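# Four arms unfold and latch a folding crate

## Task

Take the folding crate lying flat on the floor and erect it so that each of its four walls stands upright and each of its four corner latches is engaged.

## Robot and tools

Robots and cameras. There are four identical i2rt Big YAM arms, named arm1, arm2, arm3 and arm4. Each has six revolute joints, a two-finger gripper and a wrist camera (arm1_cam_wrist to arm4_cam_wrist). Two fixed room cameras also watch: cam_high and cam_low. All images are 672x504 pixels. A hand reaches roughly 1.0 m from its joint1 axis. The arms act independently and do not wait for one another.

Frame. Every pose uses one shared scene frame with its origin on the floor and +z upward. Arm feet (base_link, x, y, z in m, then quaternion w, x, y, z): arm1 (-0.344, +0.564, +0.400; +0.769, -0.004, +0.000, -0.639); arm2 (-0.347, -0.575, +0.384; +0.754, 0, 0, +0.657); arm3 (+0.320, +0.573, +0.372; +0.627, +0.001, -0.001, -0.779); arm4 (+0.356, -0.566, +0.334; +0.630, 0, 0, +0.777). Each foot faces along its own +x. The reported hand point lies between the finger pads, about 1 cm behind the tips. The fingers point along the hand's +z and open and close along its y. hand_target is where the hand would be at the joint targets currently held. Reported hand positions can be off, more so at long reach.

Joints (absolute values in radians; the tolerance for done is in brackets): joint1_rad -2.879 to 2.879 [0.045], turns the whole arm, positive is counter-clockwise seen from above, 0 points along the foot's facing. joint2_rad 0 to 3.141 [0.14], shoulder; 0 has the upper arm pointing back and about level, increasing lifts it up and forward. joint3_rad 0 to 3.019 [0.09], elbow; 0 is fully folded, increasing opens it. joint4_rad -1.692 to 1.57 [0.055], hand pitch, positive tips fingers up. joint5_rad -1.57 to 1.57 [0.03], sideways swing, positive toward the arm's right. joint6_rad -2.094 to 2.094 [0.035], roll, positive is clockwise viewed from behind the hand. gripper_m 0 to 0.093 m [0.003], the gap between fingertips.

Tool move. Arguments arm1, arm2, arm3, arm4 and cameras. Each arm key holds an object for that arm alone; an arm not named receives nothing new and keeps its old targets. Inside an arm's object:
- joints: a map from joint name to an absolute target (radians for joint1_rad..joint6_rad, metres for gripper_m). Any subset may be given.
- target: one list of seven numbers [x, y, z, qw, qx, qy, qz], an absolute hand pose in the scene frame, metres plus a unit quaternion, in the same form as the printed hand line. The hand travels on a straight line from its current hand_target toward it. When target is present, joints may contain only gripper_m.
- speed: the path's top speed in m/s, 0.002 to 0.5, default 0.25; only allowed together with target. Rotation is capped at twice that value in rad/s.
- min_time_s: 0.1 to 8 s, the shortest duration for that arm's joint motions; used with joints.
- cameras: list from arm1_cam_wrist, arm2_cam_wrist, arm3_cam_wrist, arm4_cam_wrist, cam_high, cam_low, or ["all"]; [] means none. If omitted, an empty move shows all, an action shows none.
All motions in one call begin together. All hand paths in a call finish together, paced by the slowest; each path lasts 0.5 to 10 s and an action at most 15 s. The controller clips each step to 100 mm and 20 degrees from the measured hand and solves inverse kinematics, favouring position; hands lag, drift, may overshoot speed near full stretch, and often stop a centimetre or more off. Paths ignore obstacles and the other arms. An empty move returns every arm's full state, images and the scene number.

Reading results. The move line lists each arm sent a motion with done, or its worst status word. joint_status and hand_status give how each motion ended: off_target (resting away, maybe still pushing); time_out (the arm keeps nearby targets and keeps pushing; on_its_own lists joints still heading there, with held at showing the target, not the reading); not_followed (a safety check withheld the targets, reported as joint command not followed or pose unreachable; a pose is then dropped, but joint targets may be retried until replaced); limit_stop_at_motor_heat. Arms under as last shown were not commanded and show not commanded statuses. Joint velocities are rad/s (gripper m/s); within noise means still. Joint torques are in N m in joint order, include the arm's own weight, carry offsets and noise, and for joints 3 and 4 wrap at ±28. Gripper: closed on nothing reads 0.000 to 0.003; on a hard part at full force it reads up to 0.005 below the width (or up to 0.002 above); command about 0.005 below first-touch reading for a firm grip; to release, command well above the reading. Pads push about 50 to 64 N each.

Tool wait: seconds 0 to 10, plus cameras as in move; nothing new is commanded. Tool zoom_image: camera name and region [x0, y0, x1, y1] in pixels from the top-left of that camera's most recent image, at most 504 by 504. Tool read_manual: section "licences" returns licence text only. Tool finished_scene: scene, the current scene's number; it ends the scene permanently and the crate must stay erected and latched with no robot help.

Cautions. Arms never stop on contact and can push hard. A hard press between two robots, including one gripper closing on another's fingers, ends the scene; the self-collision check can be late and lets fingers, gripper housings and wrist cameras meet. Avoid drops, releasing moving parts, slams, hard hits on fixed or heavy things and letting parts fall far. Sustained pushing, holding loads or stretched poses heats motors: MOTOR HOT appears at 85 °C, and at 100 °C the arm goes limp for 30 to 60 s or more (OVER-TEMPERATURE FAULT). To relieve a stalled push, command the reported position. If a move or wait is refused or interrupted by a stop, the following move, wait and finished_scene calls in that reply are skipped. The scene keeps running while the operator composes a reply.

Each tool is called after "Request:" as name(argument=value, ...) on one line, values as JSON.

## Session

Request:
move()

Scene clock: 0.00 s.
Joint torques (N m): no reading
Motor temperatures (°C): arm1=[27 28 28 28 23 23 25] | arm2=[24 25 23 25 28 27 25] | arm3=[26 24 27 24 26 24 27] | arm4=[25 26 26 31 26 25 27]
Heat: arm1: hottest joint2_rad 28 °C; arm2: hottest joint5_rad 28 °C; arm3: hottest joint3_rad 27 °C; arm4: hottest joint4_rad 31 °C.
Joint velocities: within noise
arm1.joint_positions: joint1_rad=-0.585 joint2_rad=+0.620 joint3_rad=+1.408 joint4_rad=-1.557 joint5_rad=+0.191 joint6_rad=-0.040 gripper_m=+0.09396
arm1.joint_status: not commanded
arm1.hand: x=-0.4494 y=+0.3976 z=+0.9080 quat_wxyz=(-0.135, -0.774, -0.490, +0.379) (m; scene frame)
arm1.hand_target: x=-0.4487 y=+0.3992 z=+0.9183 quat_wxyz=(-0.142, -0.770, -0.486, +0.388) (m; scene frame)
arm1.hand_status: not commanded
arm2.joint_positions: joint1_rad=+0.742 joint2_rad=+0.634 joint3_rad=+1.438 joint4_rad=-1.211 joint5_rad=-0.133 joint6_rad=-0.320 gripper_m=+0.09396
arm2.joint_status: not commanded
arm2.hand: x=-0.5071 y=-0.3840 z=+0.9710 quat_wxyz=(-0.284, +0.802, -0.229, -0.472) (m; scene frame)
arm2.hand_target: x=-0.5054 y=-0.3866 z=+0.9838 quat_wxyz=(-0.292, +0.795, -0.226, -0.481) (m; scene frame)
arm2.hand_status: not commanded
arm3.joint_positions: joint1_rad=+0.368 joint2_rad=+0.623 joint3_rad=+1.401 joint4_rad=-1.238 joint5_rad=-0.070 joint6_rad=+0.635 gripper_m=+0.09396
arm3.joint_status: not commanded
arm3.hand: x=+0.3681 y=+0.3300 z=+0.9365 quat_wxyz=(-0.499, -0.717, -0.455, +0.173) (m; scene frame)
arm3.hand_target: x=+0.3677 y=+0.3328 z=+0.9460 quat_wxyz=(-0.508, -0.712, -0.452, +0.176) (m; scene frame)
arm3.hand_status: not commanded
arm4.joint_positions: joint1_rad=+0.790 joint2_rad=+0.548 joint3_rad=+1.366 joint4_rad=-1.267 joint5_rad=+0.241 joint6_rad=-0.097 gripper_m=+0.09396
arm4.joint_status: not commanded
arm4.hand: x=+0.1989 y=-0.4149 z=+0.8936 quat_wxyz=(-0.270, +0.802, -0.260, -0.465) (m; scene frame)
arm4.hand_target: x=+0.2019 y=-0.4169 z=+0.9028 quat_wxyz=(-0.272, +0.796, -0.260, -0.474) (m; scene frame)
arm4.hand_status: not commanded
pictures: arm1_cam_wrist, arm2_cam_wrist, arm3_cam_wrist, arm4_cam_wrist, cam_high, cam_low

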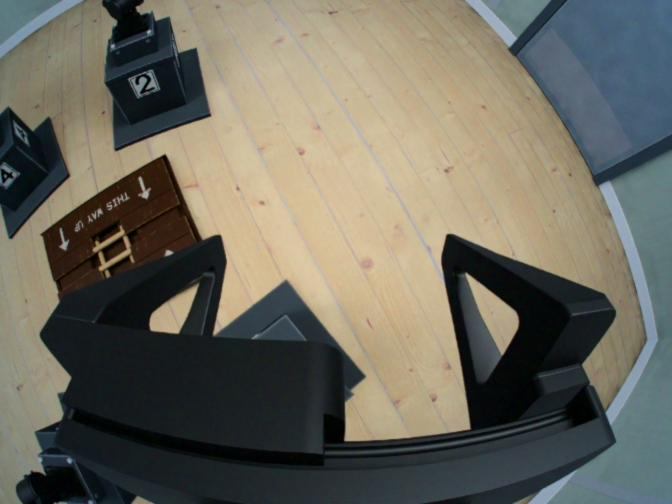

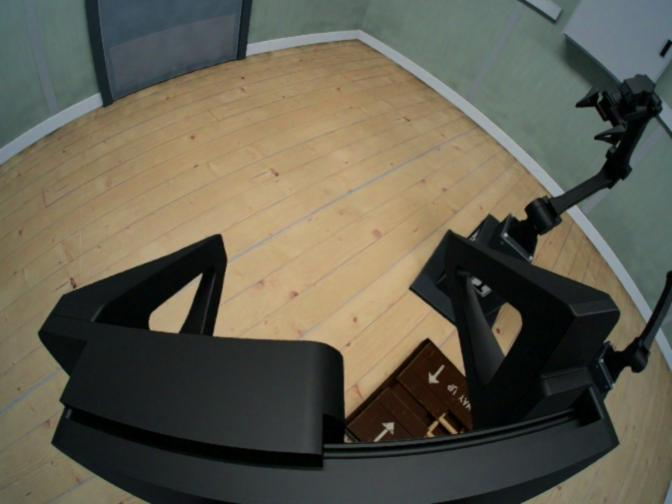

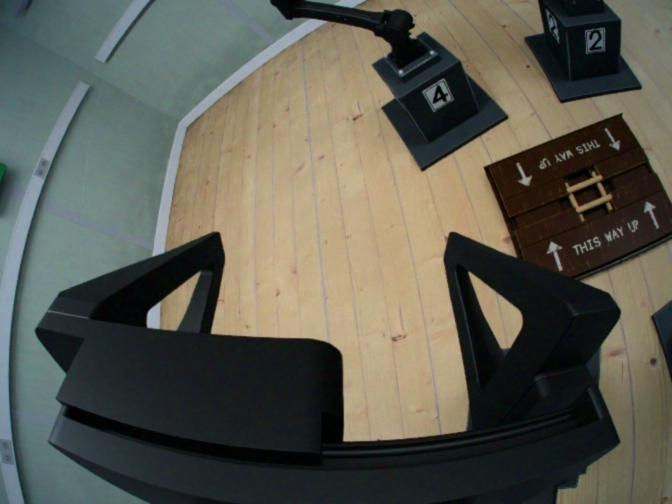

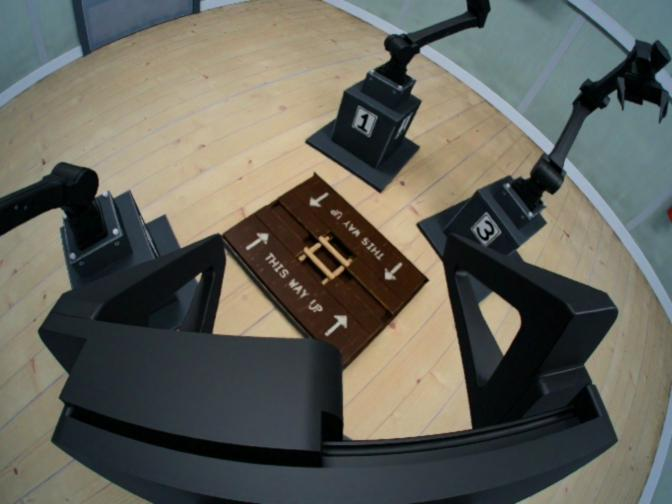

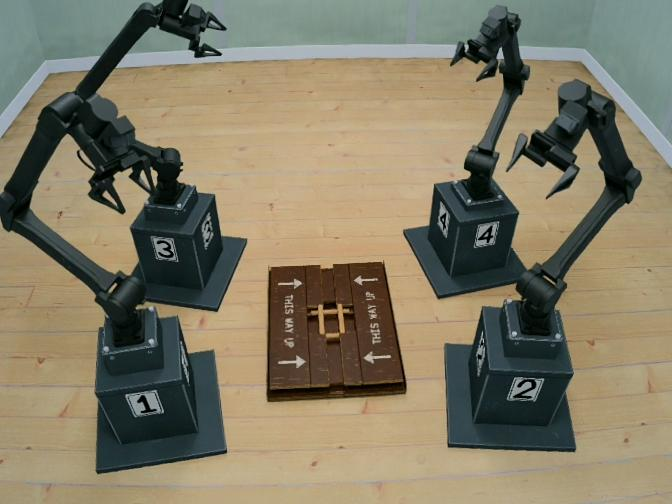

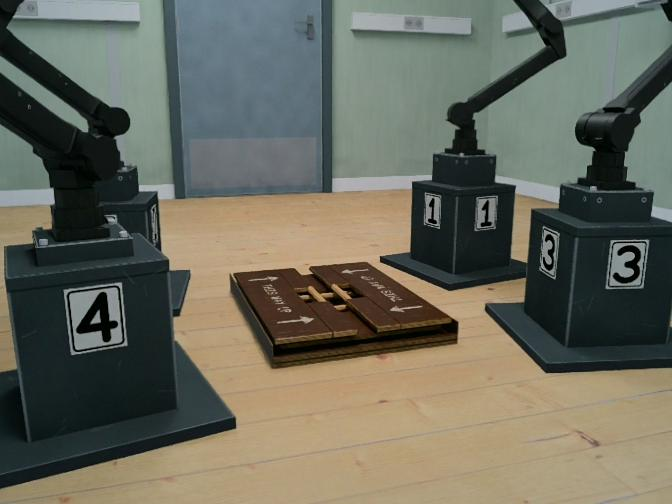

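Request:
zoom_image(camera="cam_high", region=[250, 250, 430, 420])

Request:
zoom_image(camera="cam_low", region=[210, 240, 480, 390])

Request:
zoom_image(camera="arm4_cam_wrist", region=[200, 160, 450, 380])

Request:
zoom_image(camera="arm3_cam_wrist", region=[470, 100, 672, 300])

Scaled by 2.800 from the camera's 672x504 image, which has a finer 960x720 frame.

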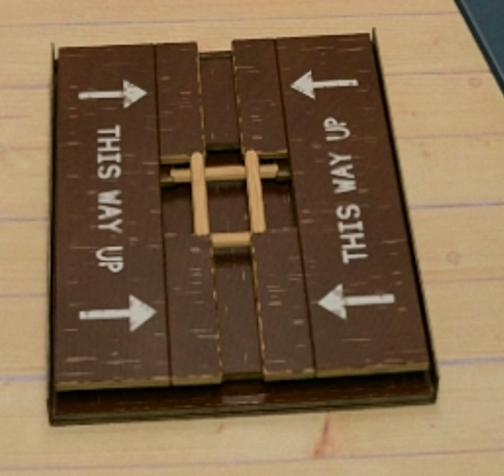

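Scaled by 1.867 from the camera's 672x504 image, which has a finer 960x720 frame.

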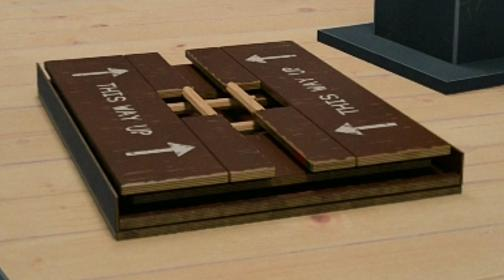

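Scaled by 2.016 from the camera's 672x504 image, which has a finer 960x720 frame.

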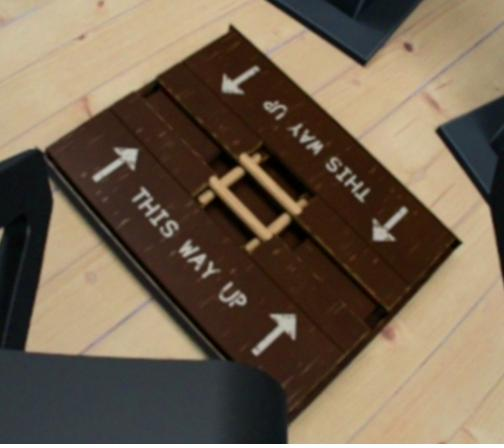

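Scaled by 2.495 from the camera's 672x504 image, which has a finer 960x720 frame.

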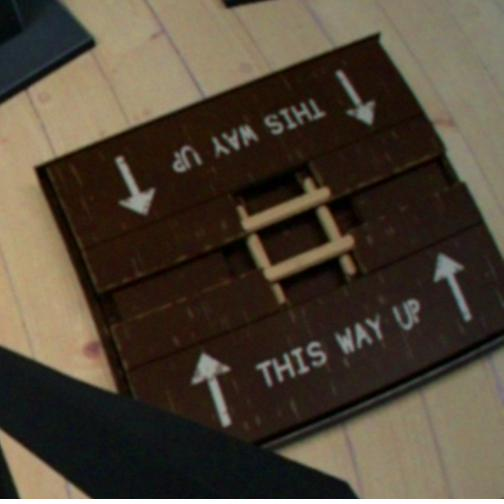

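Request:
move(arm1={"target": [-0.02, 0.16, 0.42, 0, 0, 1, 0]}, arm2={"target": [-0.27, -0.15, 0.50, 0, 0.7071, -0.7071, 0]}, arm3={"target": [0.27, 0.15, 0.50, 0, 0.7071, 0.7071, 0]}, arm4={"target": [0.02, -0.16, 0.42, 0, 1, 0, 0]}, cameras=["all"])

Scene clock: 34.67 s.
Joint torques (N m): arm1=[1.03 -17.67 10.24 0.14 -0.04 -0.02] | arm2=[-0.62 -13.1 9.59 0.49 0.11 0.06] | arm3=[0.15 -10.87 9.66 0.61 0.25 -0.06] | arm4=[2.43 -15.09 12.97 -0.55 -0.08 -0.09]
Motor temperatures (°C): arm1=[27 28 30 28 23 23 25] | arm2=[24 25 25 25 28 26 25] | arm3=[26 24 30 24 26 23 27] | arm4=[25 26 29 31 26 25 27]
Heat: arm1: hottest joint3_rad 30 °C; arm2: hottest joint5_rad 28 °C; arm3: hottest joint3_rad 30 °C; arm4: hottest joint4_rad 31 °C.
move: arm1 off_target; arm2 off_target; arm3 off_target; arm4 off_target
Joint velocities: within noise
arm1.joint_positions: joint1_rad=+0.484 joint2_rad=+1.855 joint3_rad=+1.243 joint4_rad=-1.000 joint5_rad=+0.002 joint6_rad=-0.879 gripper_m=+0.09397
arm1.joint_status: not commanded
arm1.hand: x=-0.0377 y=+0.1751 z=+0.4081 quat_wxyz=(+0.017, -0.012, -1.000, -0.013) (m; scene frame)
arm1.hand_target: x=-0.0223 y=+0.1633 z=+0.4173 quat_wxyz=(+0.007, +0.000, -1.000, -0.003) (m; scene frame)
arm1.hand_status: off_target (0.026 m and 2.8 deg from the pose sent, 0.692 m and 121.3 deg at the start)
arm2.joint_positions: joint1_rad=-0.037 joint2_rad=+1.538 joint3_rad=+1.099 joint4_rad=-1.196 joint5_rad=-0.009 joint6_rad=-0.190 gripper_m=+0.09396
arm2.joint_status: not commanded
arm2.hand: x=-0.2775 y=-0.1738 z=+0.4859 quat_wxyz=(+0.028, +0.712, -0.701, +0.015) (m; scene frame)
arm2.hand_target: x=-0.2710 y=-0.1551 z=+0.4991 quat_wxyz=(+0.008, +0.708, -0.707, +0.003) (m; scene frame)
arm2.hand_status: off_target (0.029 m and 3.7 deg from the pose sent, 0.577 m and 86.3 deg at the start)
arm3.joint_positions: joint1_rad=+0.091 joint2_rad=+1.502 joint3_rad=+1.113 joint4_rad=-1.224 joint5_rad=+0.002 joint6_rad=-0.102 gripper_m=+0.09396
arm3.joint_status: not commanded
arm3.hand: x=+0.2686 y=+0.1702 z=+0.4915 quat_wxyz=(+0.013, -0.715, -0.699, -0.017) (m; scene frame)
arm3.hand_target: x=+0.2683 y=+0.1519 z=+0.4986 quat_wxyz=(+0.004, -0.710, -0.705, -0.003) (m; scene frame)
arm3.hand_status: off_target (0.022 m and 2.8 deg from the pose sent, 0.482 m and 68.1 deg at the start)
arm4.joint_positions: joint1_rad=+0.468 joint2_rad=+1.786 joint3_rad=+1.351 joint4_rad=-1.163 joint5_rad=-0.003 joint6_rad=-0.849 gripper_m=+0.09396
arm4.joint_status: not commanded
arm4.hand: x=+0.0376 y=-0.1694 z=+0.4115 quat_wxyz=(+0.011, +1.000, -0.023, +0.008) (m; scene frame)
arm4.hand_target: x=+0.0249 y=-0.1596 z=+0.4185 quat_wxyz=(+0.003, +1.000, -0.010, +0.002) (m; scene frame)
arm4.hand_status: off_target (0.022 m and 3.1 deg from the pose sent, 0.567 m and 73.4 deg at the start)
pictures: arm1_cam_wrist, arm2_cam_wrist, arm3_cam_wrist, arm4_cam_wrist, cam_high, cam_low

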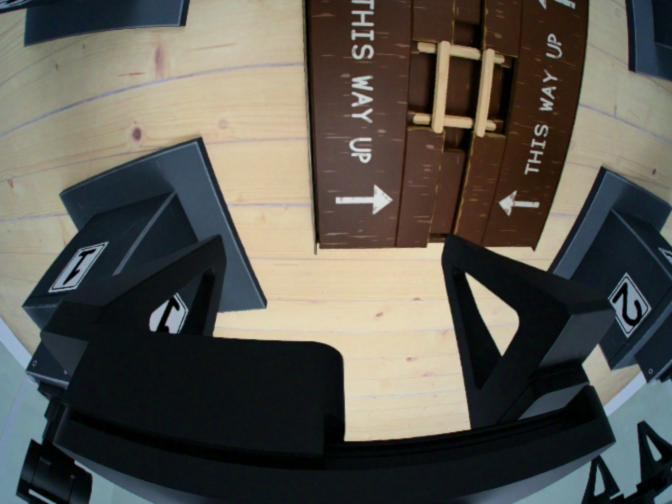

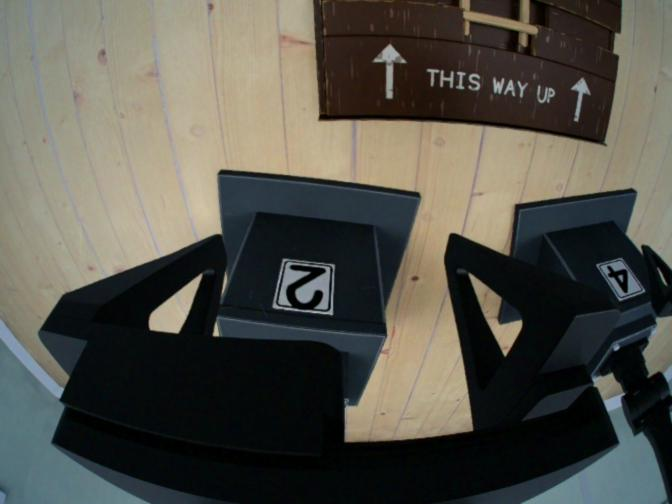

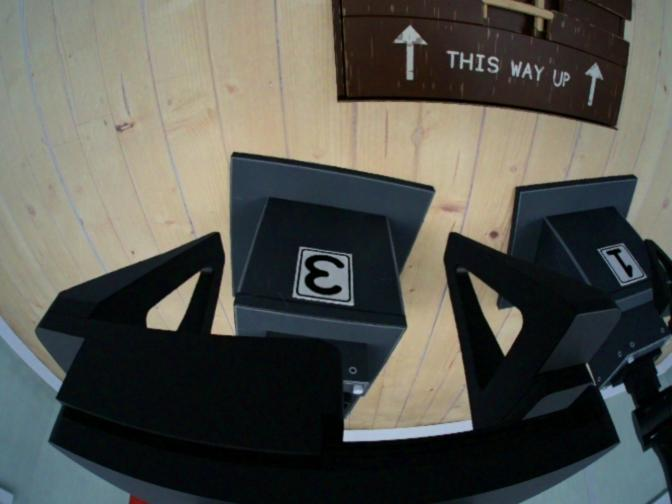

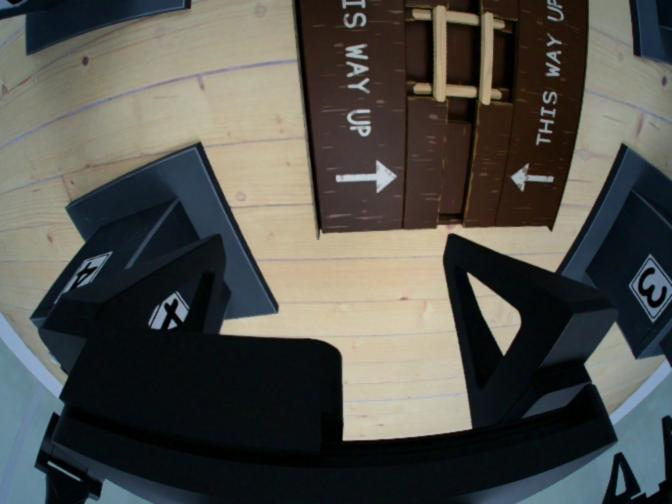

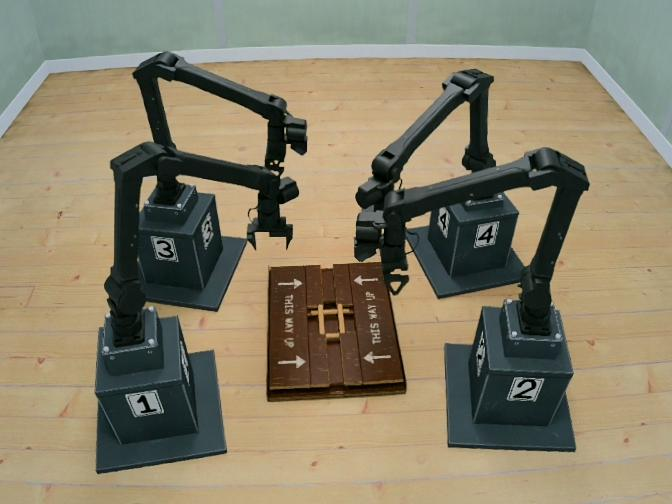

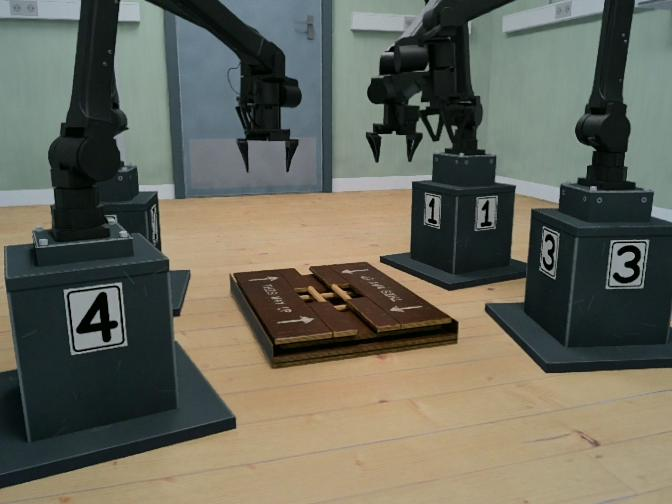

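Request:
zoom_image(camera="arm1_cam_wrist", region=[300, 0, 600, 260])

Request:
zoom_image(camera="arm4_cam_wrist", region=[290, 0, 600, 250])

Request:
zoom_image(camera="arm4_cam_wrist", region=[390, 0, 540, 120])

Request:
zoom_image(camera="arm2_cam_wrist", region=[300, 0, 640, 150])

Scaled by 1.680 from the camera's 672x504 image, which has a finer 960x720 frame.

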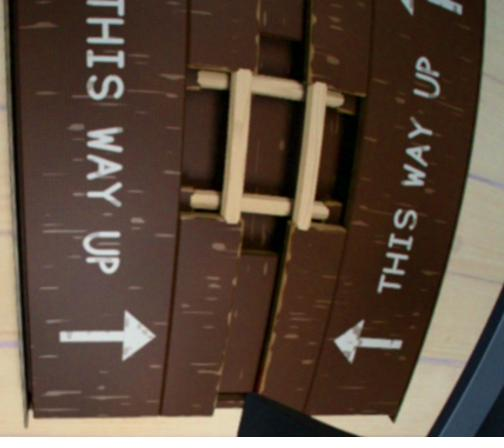

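Scaled by 1.626 from the camera's 672x504 image, which has a finer 960x720 frame.

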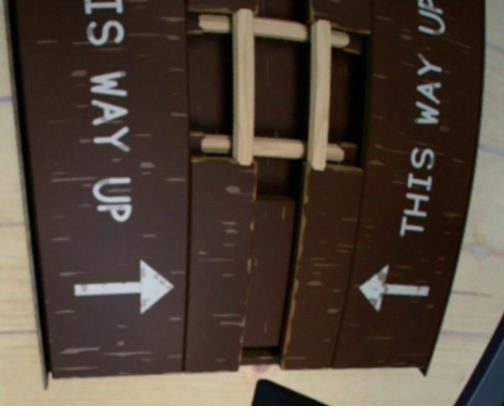

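Scaled by 3.360 from the camera's 672x504 image, which has a finer 960x720 frame.

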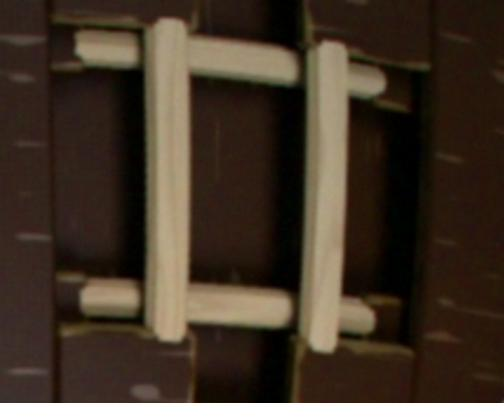

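Scaled by 1.482 from the camera's 672x504 image, which has a finer 960x720 frame.

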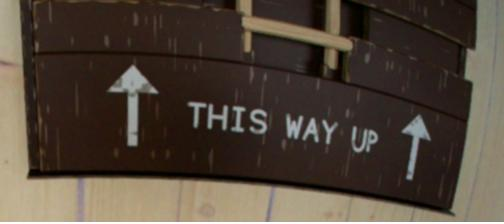

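Request:
move(arm1={"target": [-0.01, 0.02, 0.22, 0, 0, 1, 0], "joints": {"gripper_m": 0.055}}, arm4={"target": [0.02, -0.26, 0.42, 0, 1, 0, 0], "joints": {"gripper_m": 0.055}}, cameras=["arm1_cam_wrist", "arm4_cam_wrist", "cam_low"])

Scene clock: 82.37 s.
Joint torques (N m): arm1=[-0.91 -24.29 9.14 0.09 0.04 -0.06] | arm2=[-0.67 -13.04 9.59 0.5 0.11 0.07] | arm3=[0.26 -10.64 9.66 0.77 0.27 -0.03] | arm4=[2.37 -14.51 7.98 0.34 -0.08 0.29]
Motor temperatures (°C): arm1=[27 30 34 28 23 23 25] | arm2=[24 26 28 25 28 26 25] | arm3=[26 24 32 24 26 23 27] | arm4=[25 27 34 31 26 25 27]
Heat: arm1: hottest joint3_rad 34 °C; arm2: hottest joint3_rad 28 °C; arm3: hottest joint3_rad 32 °C; arm4: hottest joint3_rad 34 °C.
move: arm1 off_target; arm4 done
Joint velocities: within noise
arm1.joint_positions: joint1_rad=+0.373 joint2_rad=+2.427 joint3_rad=+1.657 joint4_rad=-0.825 joint5_rad=-0.009 joint6_rad=-1.008 gripper_m=+0.05506
arm1.joint_status: all done
arm1.hand: x=-0.0159 y=+0.0376 z=+0.2145 quat_wxyz=(+0.006, -0.003, -1.000, -0.010) (m; scene frame)
arm1.hand_target: x=-0.0120 y=+0.0214 z=+0.2193 quat_wxyz=(-0.001, +0.000, -1.000, -0.001) (m; scene frame)
arm1.hand_status: off_target (0.019 m and 1.4 deg from the pose sent, 0.245 m and 2.8 deg at the start)
arm2, arm3: as last shown
arm4.joint_positions: joint1_rad=+0.619 joint2_rad=+1.639 joint3_rad=+1.182 joint4_rad=-1.118 joint5_rad=+0.000 joint6_rad=-0.765 gripper_m=+0.05507
arm4.joint_status: all done
arm4.hand: x=+0.0201 y=-0.2561 z=+0.4218 quat_wxyz=(+0.001, +1.000, +0.010, +0.002) (m; scene frame)
arm4.hand_target: x=+0.0206 y=-0.2594 z=+0.4197 quat_wxyz=(+0.000, +1.000, +0.004, +0.001) (m; scene frame)
arm4.hand_status: done (0.004 m and 1.2 deg from the pose sent, 0.093 m and 3.1 deg at the start)
pictures: arm1_cam_wrist, arm4_cam_wrist, cam_low

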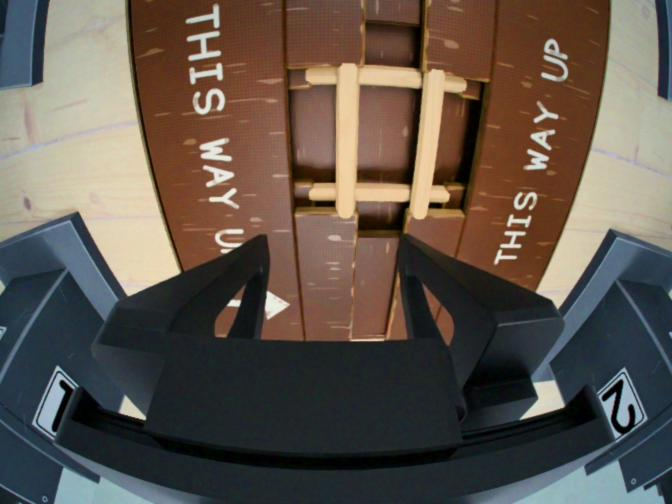

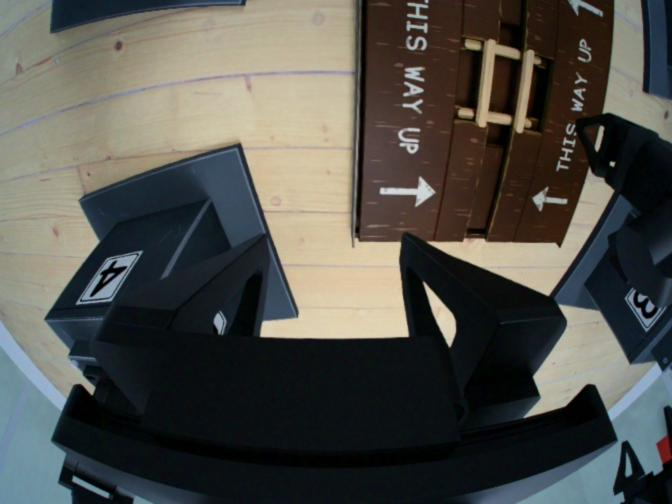

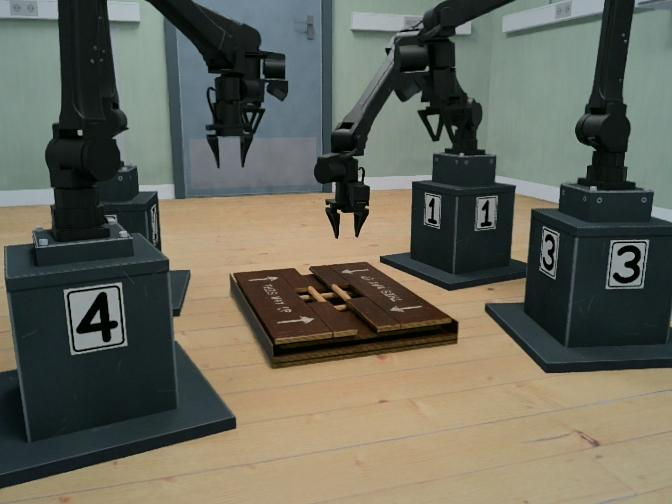

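Request:
move(arm1={"target": [-0.016, 0.016, 0.115, 0, 0, 1, 0]}, cameras=["arm1_cam_wrist", "arm4_cam_wrist"])

Scene clock: 92.53 s.
Joint torques (N m): arm1=[-0.79 -26.52 7.79 0.76 0.1 -0.02] | arm2=[-0.67 -13.04 9.59 0.49 0.11 0.07] | arm3=[-0.15 -10.58 9.54 0.65 0.22 -0.06] | arm4=[2.2 -14.51 7.97 0.35 -0.08 0.29]
Motor temperatures (°C): arm1=[27 30 34 28 23 23 25] | arm2=[24 27 29 25 28 26 25] | arm3=[26 24 33 24 26 23 27] | arm4=[25 27 33 31 26 25 27]
Heat: arm1: hottest joint3_rad 34 °C; arm2: hottest joint3_rad 29 °C; arm3: hottest joint3_rad 33 °C; arm4: hottest joint3_rad 33 °C.
move: arm1 off_target
Joint velocities: within noise
arm1.joint_positions: joint1_rad=+0.369 joint2_rad=+2.646 joint3_rad=+1.753 joint4_rad=-0.723 joint5_rad=-0.009 joint6_rad=-1.011 gripper_m=+0.05506
arm1.joint_status: not commanded
arm1.hand: x=-0.0214 y=+0.0395 z=+0.1065 quat_wxyz=(+0.011, -0.004, -1.000, -0.018) (m; scene frame)
arm1.hand_target: x=-0.0149 y=+0.0175 z=+0.1164 quat_wxyz=(+0.000, -0.001, -1.000, +0.001) (m; scene frame)
arm1.hand_status: off_target (0.026 m and 2.5 deg from the pose sent, 0.102 m and 1.4 deg at the start)
arm2, arm3, arm4: as last shown
pictures: arm1_cam_wrist, arm4_cam_wrist

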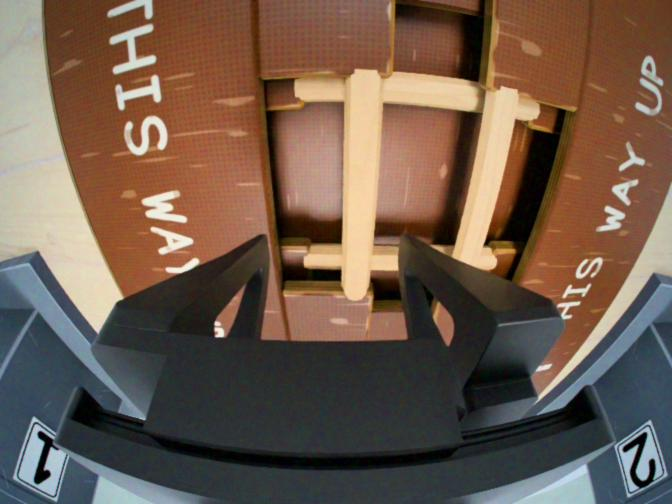

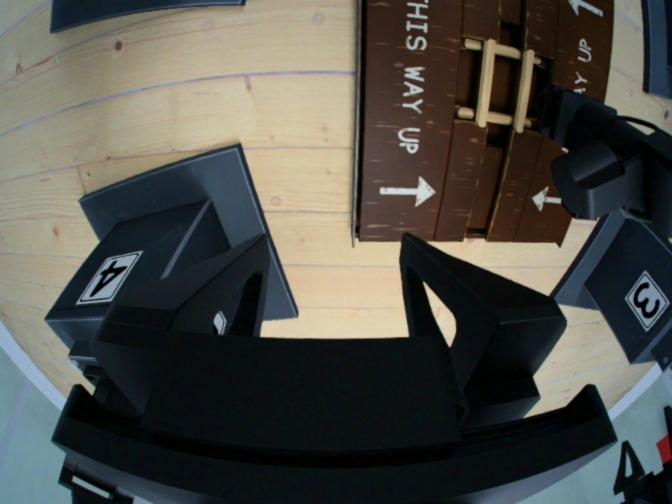

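Request:
move(arm1={"target": [-0.0155, 0.008, 0.068, 0, 0, 1, 0], "speed": 0.12}, cameras=["arm1_cam_wrist", "cam_low"])

Scene clock: 100.37 s.
Joint torques (N m): arm1=[-1.14 -26.11 7.92 0.69 0.13 -0.07] | arm2=[-0.62 -13.1 9.58 0.47 0.11 0.07] | arm3=[0.03 -10.4 9.68 0.64 0.24 -0.04] | arm4=[2.14 -14.56 7.97 0.35 -0.08 0.29]
Motor temperatures (°C): arm1=[27 30 34 28 23 23 25] | arm2=[24 27 29 25 28 26 25] | arm3=[26 24 33 24 26 23 27] | arm4=[25 27 32 31 26 25 27]
Heat: arm1: hottest joint3_rad 34 °C; arm2: hottest joint3_rad 29 °C; arm3: hottest joint3_rad 33 °C; arm4: hottest joint3_rad 32 °C.
move: arm1 off_target
Joint velocities: within noise
arm1.joint_positions: joint1_rad=+0.361 joint2_rad=+2.755 joint3_rad=+1.856 joint4_rad=-0.704 joint5_rad=-0.009 joint6_rad=-1.020 gripper_m=+0.05506
arm1.joint_status: not commanded
arm1.hand: x=-0.0193 y=+0.0264 z=+0.0645 quat_wxyz=(+0.008, -0.003, -1.000, -0.013) (m; scene frame)
arm1.hand_target: x=-0.0158 y=+0.0090 z=+0.0677 quat_wxyz=(+0.000, +0.000, -1.000, +0.000) (m; scene frame)
arm1.hand_status: off_target (0.019 m and 1.8 deg from the pose sent, 0.050 m and 2.5 deg at the start)
arm2, arm3, arm4: as last shown
pictures: arm1_cam_wrist, cam_low

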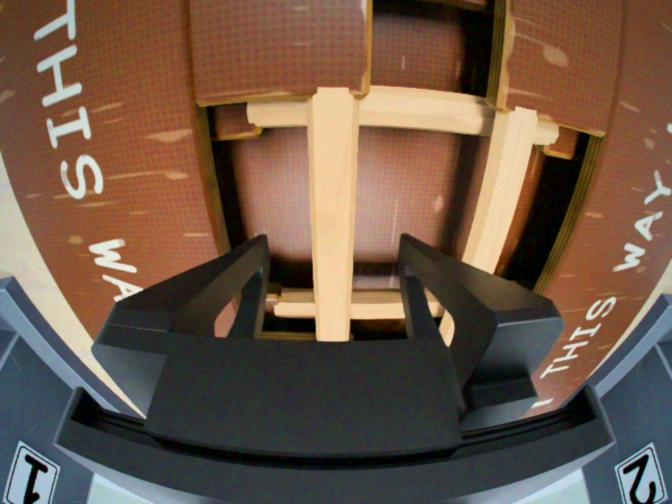

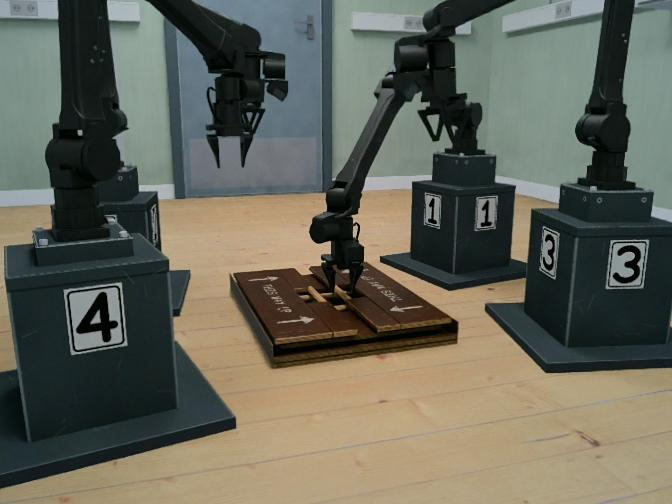

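Request:
zoom_image(camera="arm1_cam_wrist", region=[190, 80, 480, 350])

Request:
zoom_image(camera="cam_low", region=[270, 220, 460, 380])

Scaled by 1.738 from the camera's 672x504 image, which has a finer 960x720 frame.

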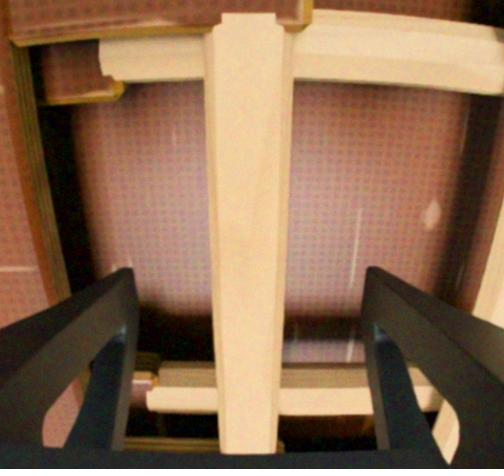

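Scaled by 2.653 from the camera's 672x504 image, which has a finer 960x720 frame.

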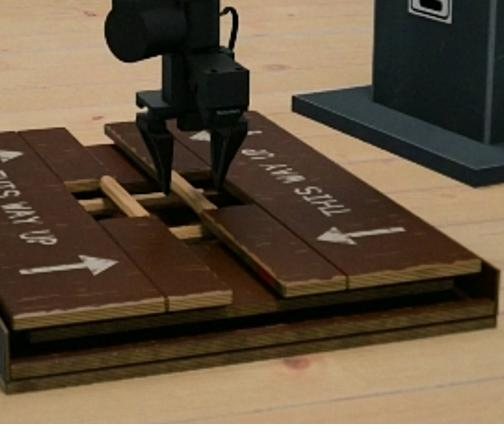

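Request:
move(arm1={"target": [-0.017, 0.0125, 0.055, 0, 0, 1, 0], "speed": 0.08}, cameras=["arm1_cam_wrist"])

Scene clock: 104.00 s.
Joint torques (N m): arm1=[-0.97 -24.88 7.71 0.85 0.12 -0.03] | arm2=[-0.62 -13.04 9.57 0.49 0.11 0.07] | arm3=[-0.21 -10.4 9.65 0.75 0.24 -0.06] | arm4=[2.14 -14.51 7.97 0.35 -0.08 0.29]
Motor temperatures (°C): arm1=[27 30 34 28 23 23 25] | arm2=[24 27 29 25 27 26 25] | arm3=[26 25 33 24 26 23 27] | arm4=[25 27 32 31 26 25 27]
Heat: arm1: hottest joint3_rad 34 °C; arm2: hottest joint3_rad 29 °C; arm3: hottest joint3_rad 33 °C; arm4: hottest joint3_rad 32 °C.
move: arm1 off_target
Joint velocities: within noise
arm1.joint_positions: joint1_rad=+0.361 joint2_rad=+2.768 joint3_rad=+1.856 joint4_rad=-0.692 joint5_rad=-0.009 joint6_rad=-1.020 gripper_m=+0.05506
arm1.joint_status: not commanded
arm1.hand: x=-0.0208 y=+0.0287 z=+0.0570 quat_wxyz=(+0.008, -0.003, -1.000, -0.013) (m; scene frame)
arm1.hand_target: x=-0.0174 y=+0.0132 z=+0.0551 quat_wxyz=(+0.000, +0.000, -1.000, +0.000) (m; scene frame)
arm1.hand_status: off_target (0.017 m and 1.8 deg from the pose sent, 0.017 m and 1.8 deg at the start)
arm2, arm3, arm4: as last shown
pictures: arm1_cam_wrist

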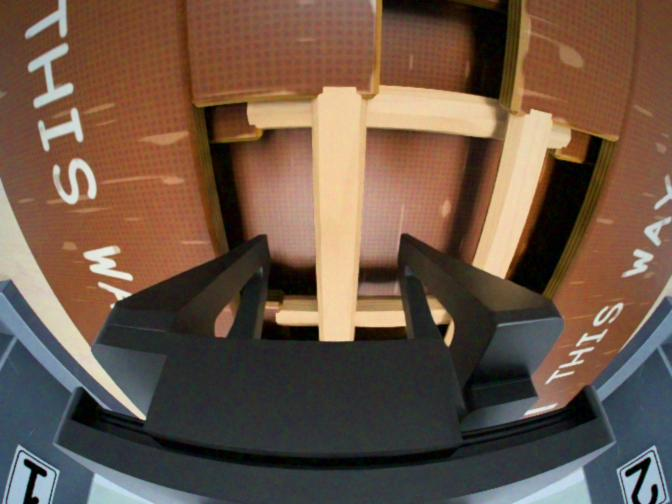

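Request:
move(arm1={"target": [-0.017, 0.0125, 0.045, 0, 0, 1, 0], "speed": 0.08}, cameras=["arm1_cam_wrist"])

Scene clock: 106.23 s.
Joint torques (N m): arm1=[-0.91 -25.23 7.87 1.03 0.07 -0.03] | arm2=[-0.62 -13.1 9.59 0.49 0.11 0.07] | arm3=[-0.15 -10.11 9.76 0.66 0.21 -0.04] | arm4=[2.08 -14.56 7.97 0.35 -0.08 0.29]
Motor temperatures (°C): arm1=[27 31 34 28 23 23 25] | arm2=[24 27 29 25 27 26 25] | arm3=[26 25 33 24 26 23 27] | arm4=[25 27 32 31 26 25 27]
Heat: arm1: hottest joint3_rad 34 °C; arm2: hottest joint3_rad 29 °C; arm3: hottest joint3_rad 33 °C; arm4: hottest joint3_rad 32 °C.
move: arm1 off_target
Joint velocities: within noise
arm1.joint_positions: joint1_rad=+0.361 joint2_rad=+2.789 joint3_rad=+1.871 joint4_rad=-0.686 joint5_rad=-0.009 joint6_rad=-1.020 gripper_m=+0.05506
arm1.joint_status: not commanded
arm1.hand: x=-0.0210 y=+0.0289 z=+0.0475 quat_wxyz=(+0.008, -0.003, -1.000, -0.013) (m; scene frame)
arm1.hand_target: x=-0.0171 y=+0.0128 z=+0.0459 quat_wxyz=(+0.000, +0.000, -1.000, +0.000) (m; scene frame)
arm1.hand_status: off_target (0.017 m and 1.8 deg from the pose sent, 0.021 m and 1.8 deg at the start)
arm2, arm3, arm4: as last shown
pictures: arm1_cam_wrist

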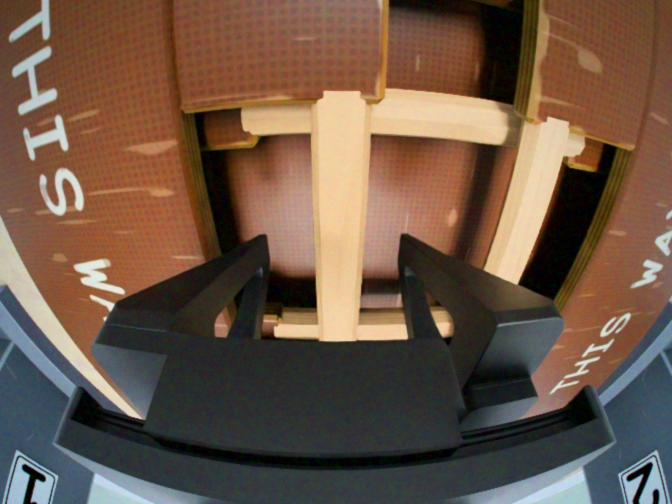

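Request:
move(arm1={"joints": {"gripper_m": 0.024}}, cameras=["arm1_cam_wrist"])

Request:
move(arm1={"joints": {"gripper_m": 0.015}}, cameras=["arm1_cam_wrist"])

Scene clock: 116.67 s.
Joint torques (N m): arm1=[-1.26 -24.76 7.98 0.88 0.08 0.01] | arm2=[-0.62 -13.1 9.59 0.47 0.11 0.06] | arm3=[-0.26 -10.58 9.76 0.84 0.23 -0.04] | arm4=[2.2 -14.51 7.98 0.34 -0.08 0.3]
Motor temperatures (°C): arm1=[27 32 34 28 23 23 25] | arm2=[24 27 29 24 27 26 25] | arm3=[26 25 33 24 26 23 27] | arm4=[25 27 32 31 26 25 27]
Heat: arm1: hottest joint3_rad 34 °C; arm2: hottest joint3_rad 29 °C; arm3: hottest joint3_rad 33 °C; arm4: hottest joint3_rad 32 °C.
move: arm1 done
Joint velocities: within noise
arm1.joint_positions: joint1_rad=+0.361 joint2_rad=+2.789 joint3_rad=+1.871 joint4_rad=-0.686 joint5_rad=-0.009 joint6_rad=-1.020 gripper_m=+0.02414
arm1.joint_status: all done
arm1.hand: x=-0.0210 y=+0.0289 z=+0.0475 quat_wxyz=(+0.008, -0.003, -1.000, -0.013) (m; scene frame)
arm1.hand_target: x=-0.0171 y=+0.0128 z=+0.0459 quat_wxyz=(+0.000, +0.000, -1.000, +0.000) (m; scene frame)
arm1.hand_status: not commanded
arm2, arm3, arm4: as last shown
pictures: arm1_cam_wrist

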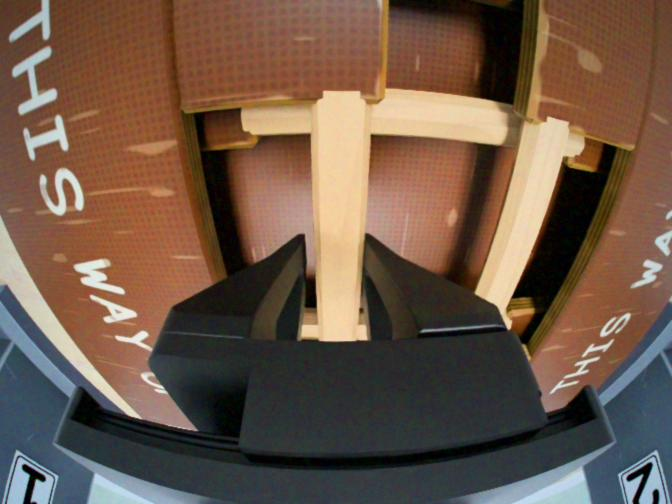

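Scene clock: 117.23 s.
Joint torques (N m): arm1=[-1.26 -24.88 7.64 0.81 0 -0.07] | arm2=[-0.56 -13.04 9.58 0.47 0.11 0.06] | arm3=[-0.15 -10.64 9.65 0.69 0.24 -0.05] | arm4=[2.14 -14.56 7.97 0.34 -0.08 0.29]
Motor temperatures (°C): arm1=[27 32 34 28 23 23 25] | arm2=[24 27 29 24 27 26 25] | arm3=[26 25 33 24 26 23 27] | arm4=[25 27 32 31 26 25 27]
Heat: arm1: hottest joint3_rad 34 °C; arm2: hottest joint3_rad 29 °C; arm3: hottest joint3_rad 33 °C; arm4: hottest joint3_rad 32 °C.
move: arm1 done
Joint velocities: within noise
arm1.joint_positions: joint1_rad=+0.361 joint2_rad=+2.789 joint3_rad=+1.875 joint4_rad=-0.684 joint5_rad=-0.006 joint6_rad=-1.020 gripper_m=+0.01750
arm1.joint_status: all done
arm1.hand: x=-0.0204 y=+0.0269 z=+0.0481 quat_wxyz=(+0.008, -0.003, -1.000, -0.011) (m; scene frame)
arm1.hand_target: x=-0.0172 y=+0.0126 z=+0.0462 quat_wxyz=(+0.000, +0.000, -1.000, +0.001) (m; scene frame)
arm1.hand_status: not commanded
arm2, arm3, arm4: as last shown
pictures: arm1_cam_wrist

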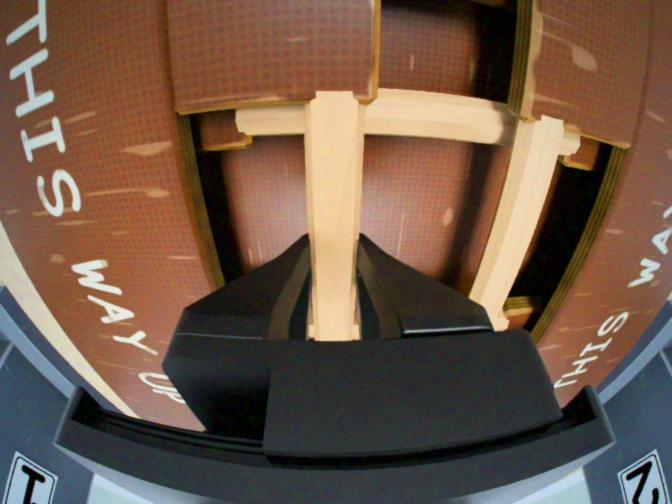

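Request:
move(arm1={"target": [-0.017, 0.036, 0.135, 0, 0, 1, 0], "speed": 0.1, "joints": {"gripper_m": 0.012}}, cameras=["arm1_cam_wrist", "cam_low", "cam_high"])

Scene clock: 121.87 s.
Joint torques (N m): arm1=[-0.32 -29.51 4.25 -1.09 -0.22 0.11] | arm2=[-0.62 -13.1 9.61 0.49 0.1 0.07] | arm3=[-0.03 -10.58 9.58 0.81 0.25 -0.04] | arm4=[2.14 -14.51 7.97 0.34 -0.08 0.29]
Motor temperatures (°C): arm1=[27 32 34 28 23 23 25] | arm2=[24 27 29 24 27 26 25] | arm3=[26 25 33 24 26 23 27] | arm4=[25 28 32 30 26 25 27]
Heat: arm1: hottest joint3_rad 34 °C; arm2: hottest joint3_rad 29 °C; arm3: hottest joint3_rad 33 °C; arm4: hottest joint3_rad 32 °C.
move: arm1 off_target
Joint velocities: within noise
arm1.joint_positions: joint1_rad=+0.366 joint2_rad=+2.627 joint3_rad=+1.713 joint4_rad=-0.649 joint5_rad=-0.003 joint6_rad=-1.020 gripper_m=+0.01691
arm1.joint_status: gripper_m off_target (ended at +0.01691, target +0.01200)
arm1.hand: x=-0.0213 y=+0.0338 z=+0.1088 quat_wxyz=(-0.001, +0.000, -1.000, +0.006) (m; scene frame)
arm1.hand_target: x=-0.0157 y=+0.0338 z=+0.1332 quat_wxyz=(-0.002, +0.000, -1.000, +0.003) (m; scene frame)
arm1.hand_status: off_target (0.027 m and 0.7 deg from the pose sent, 0.087 m and 1.5 deg at the start)
arm2.joint_positions: joint1_rad=-0.037 joint2_rad=+1.538 joint3_rad=+1.099 joint4_rad=-1.196 joint5_rad=-0.009 joint6_rad=-0.190 gripper_m=+0.09396
arm2.joint_status: not commanded
arm2.hand: x=-0.2775 y=-0.1738 z=+0.4859 quat_wxyz=(+0.028, +0.712, -0.701, +0.015) (m; scene frame)
arm2.hand_target: x=-0.2710 y=-0.1551 z=+0.4991 quat_wxyz=(+0.008, +0.708, -0.707, +0.003) (m; scene frame)
arm2.hand_status: not commanded
arm3.joint_positions: joint1_rad=+0.091 joint2_rad=+1.502 joint3_rad=+1.113 joint4_rad=-1.224 joint5_rad=+0.002 joint6_rad=-0.102 gripper_m=+0.09396
arm3.joint_status: not commanded
arm3.hand: x=+0.2686 y=+0.1702 z=+0.4915 quat_wxyz=(+0.013, -0.715, -0.699, -0.017) (m; scene frame)
arm3.hand_target: x=+0.2683 y=+0.1519 z=+0.4986 quat_wxyz=(+0.004, -0.710, -0.705, -0.003) (m; scene frame)
arm3.hand_status: not commanded
arm4: as last shown
pictures: arm1_cam_wrist, cam_high, cam_low

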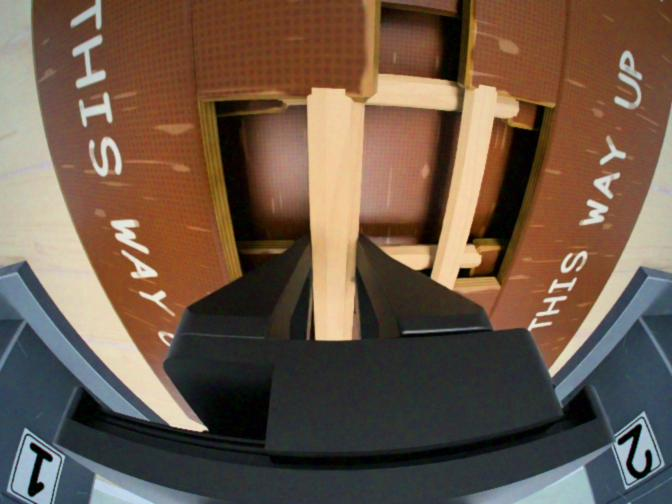

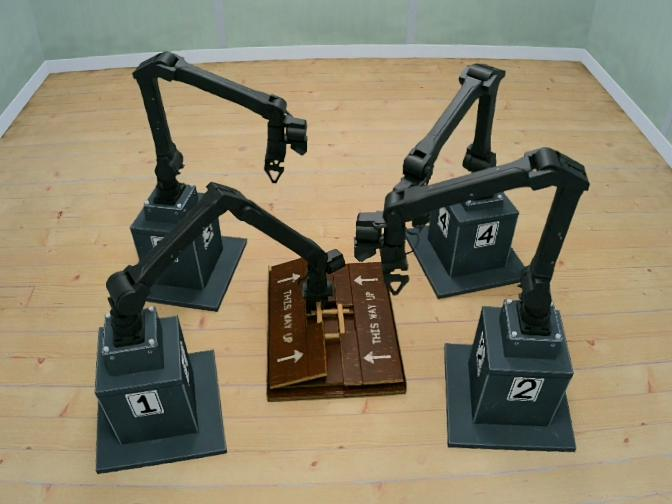

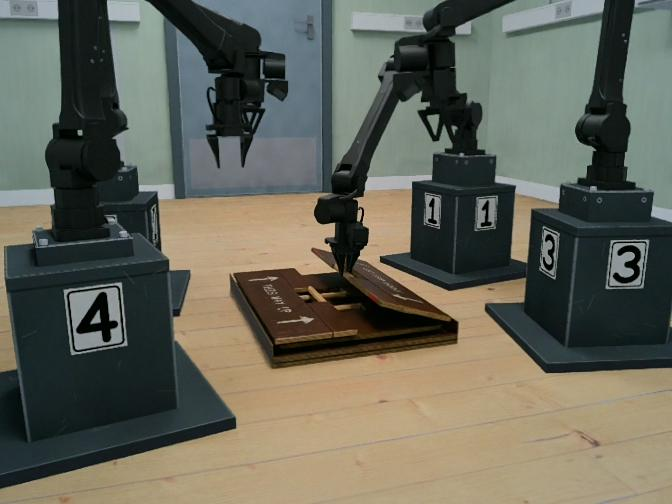

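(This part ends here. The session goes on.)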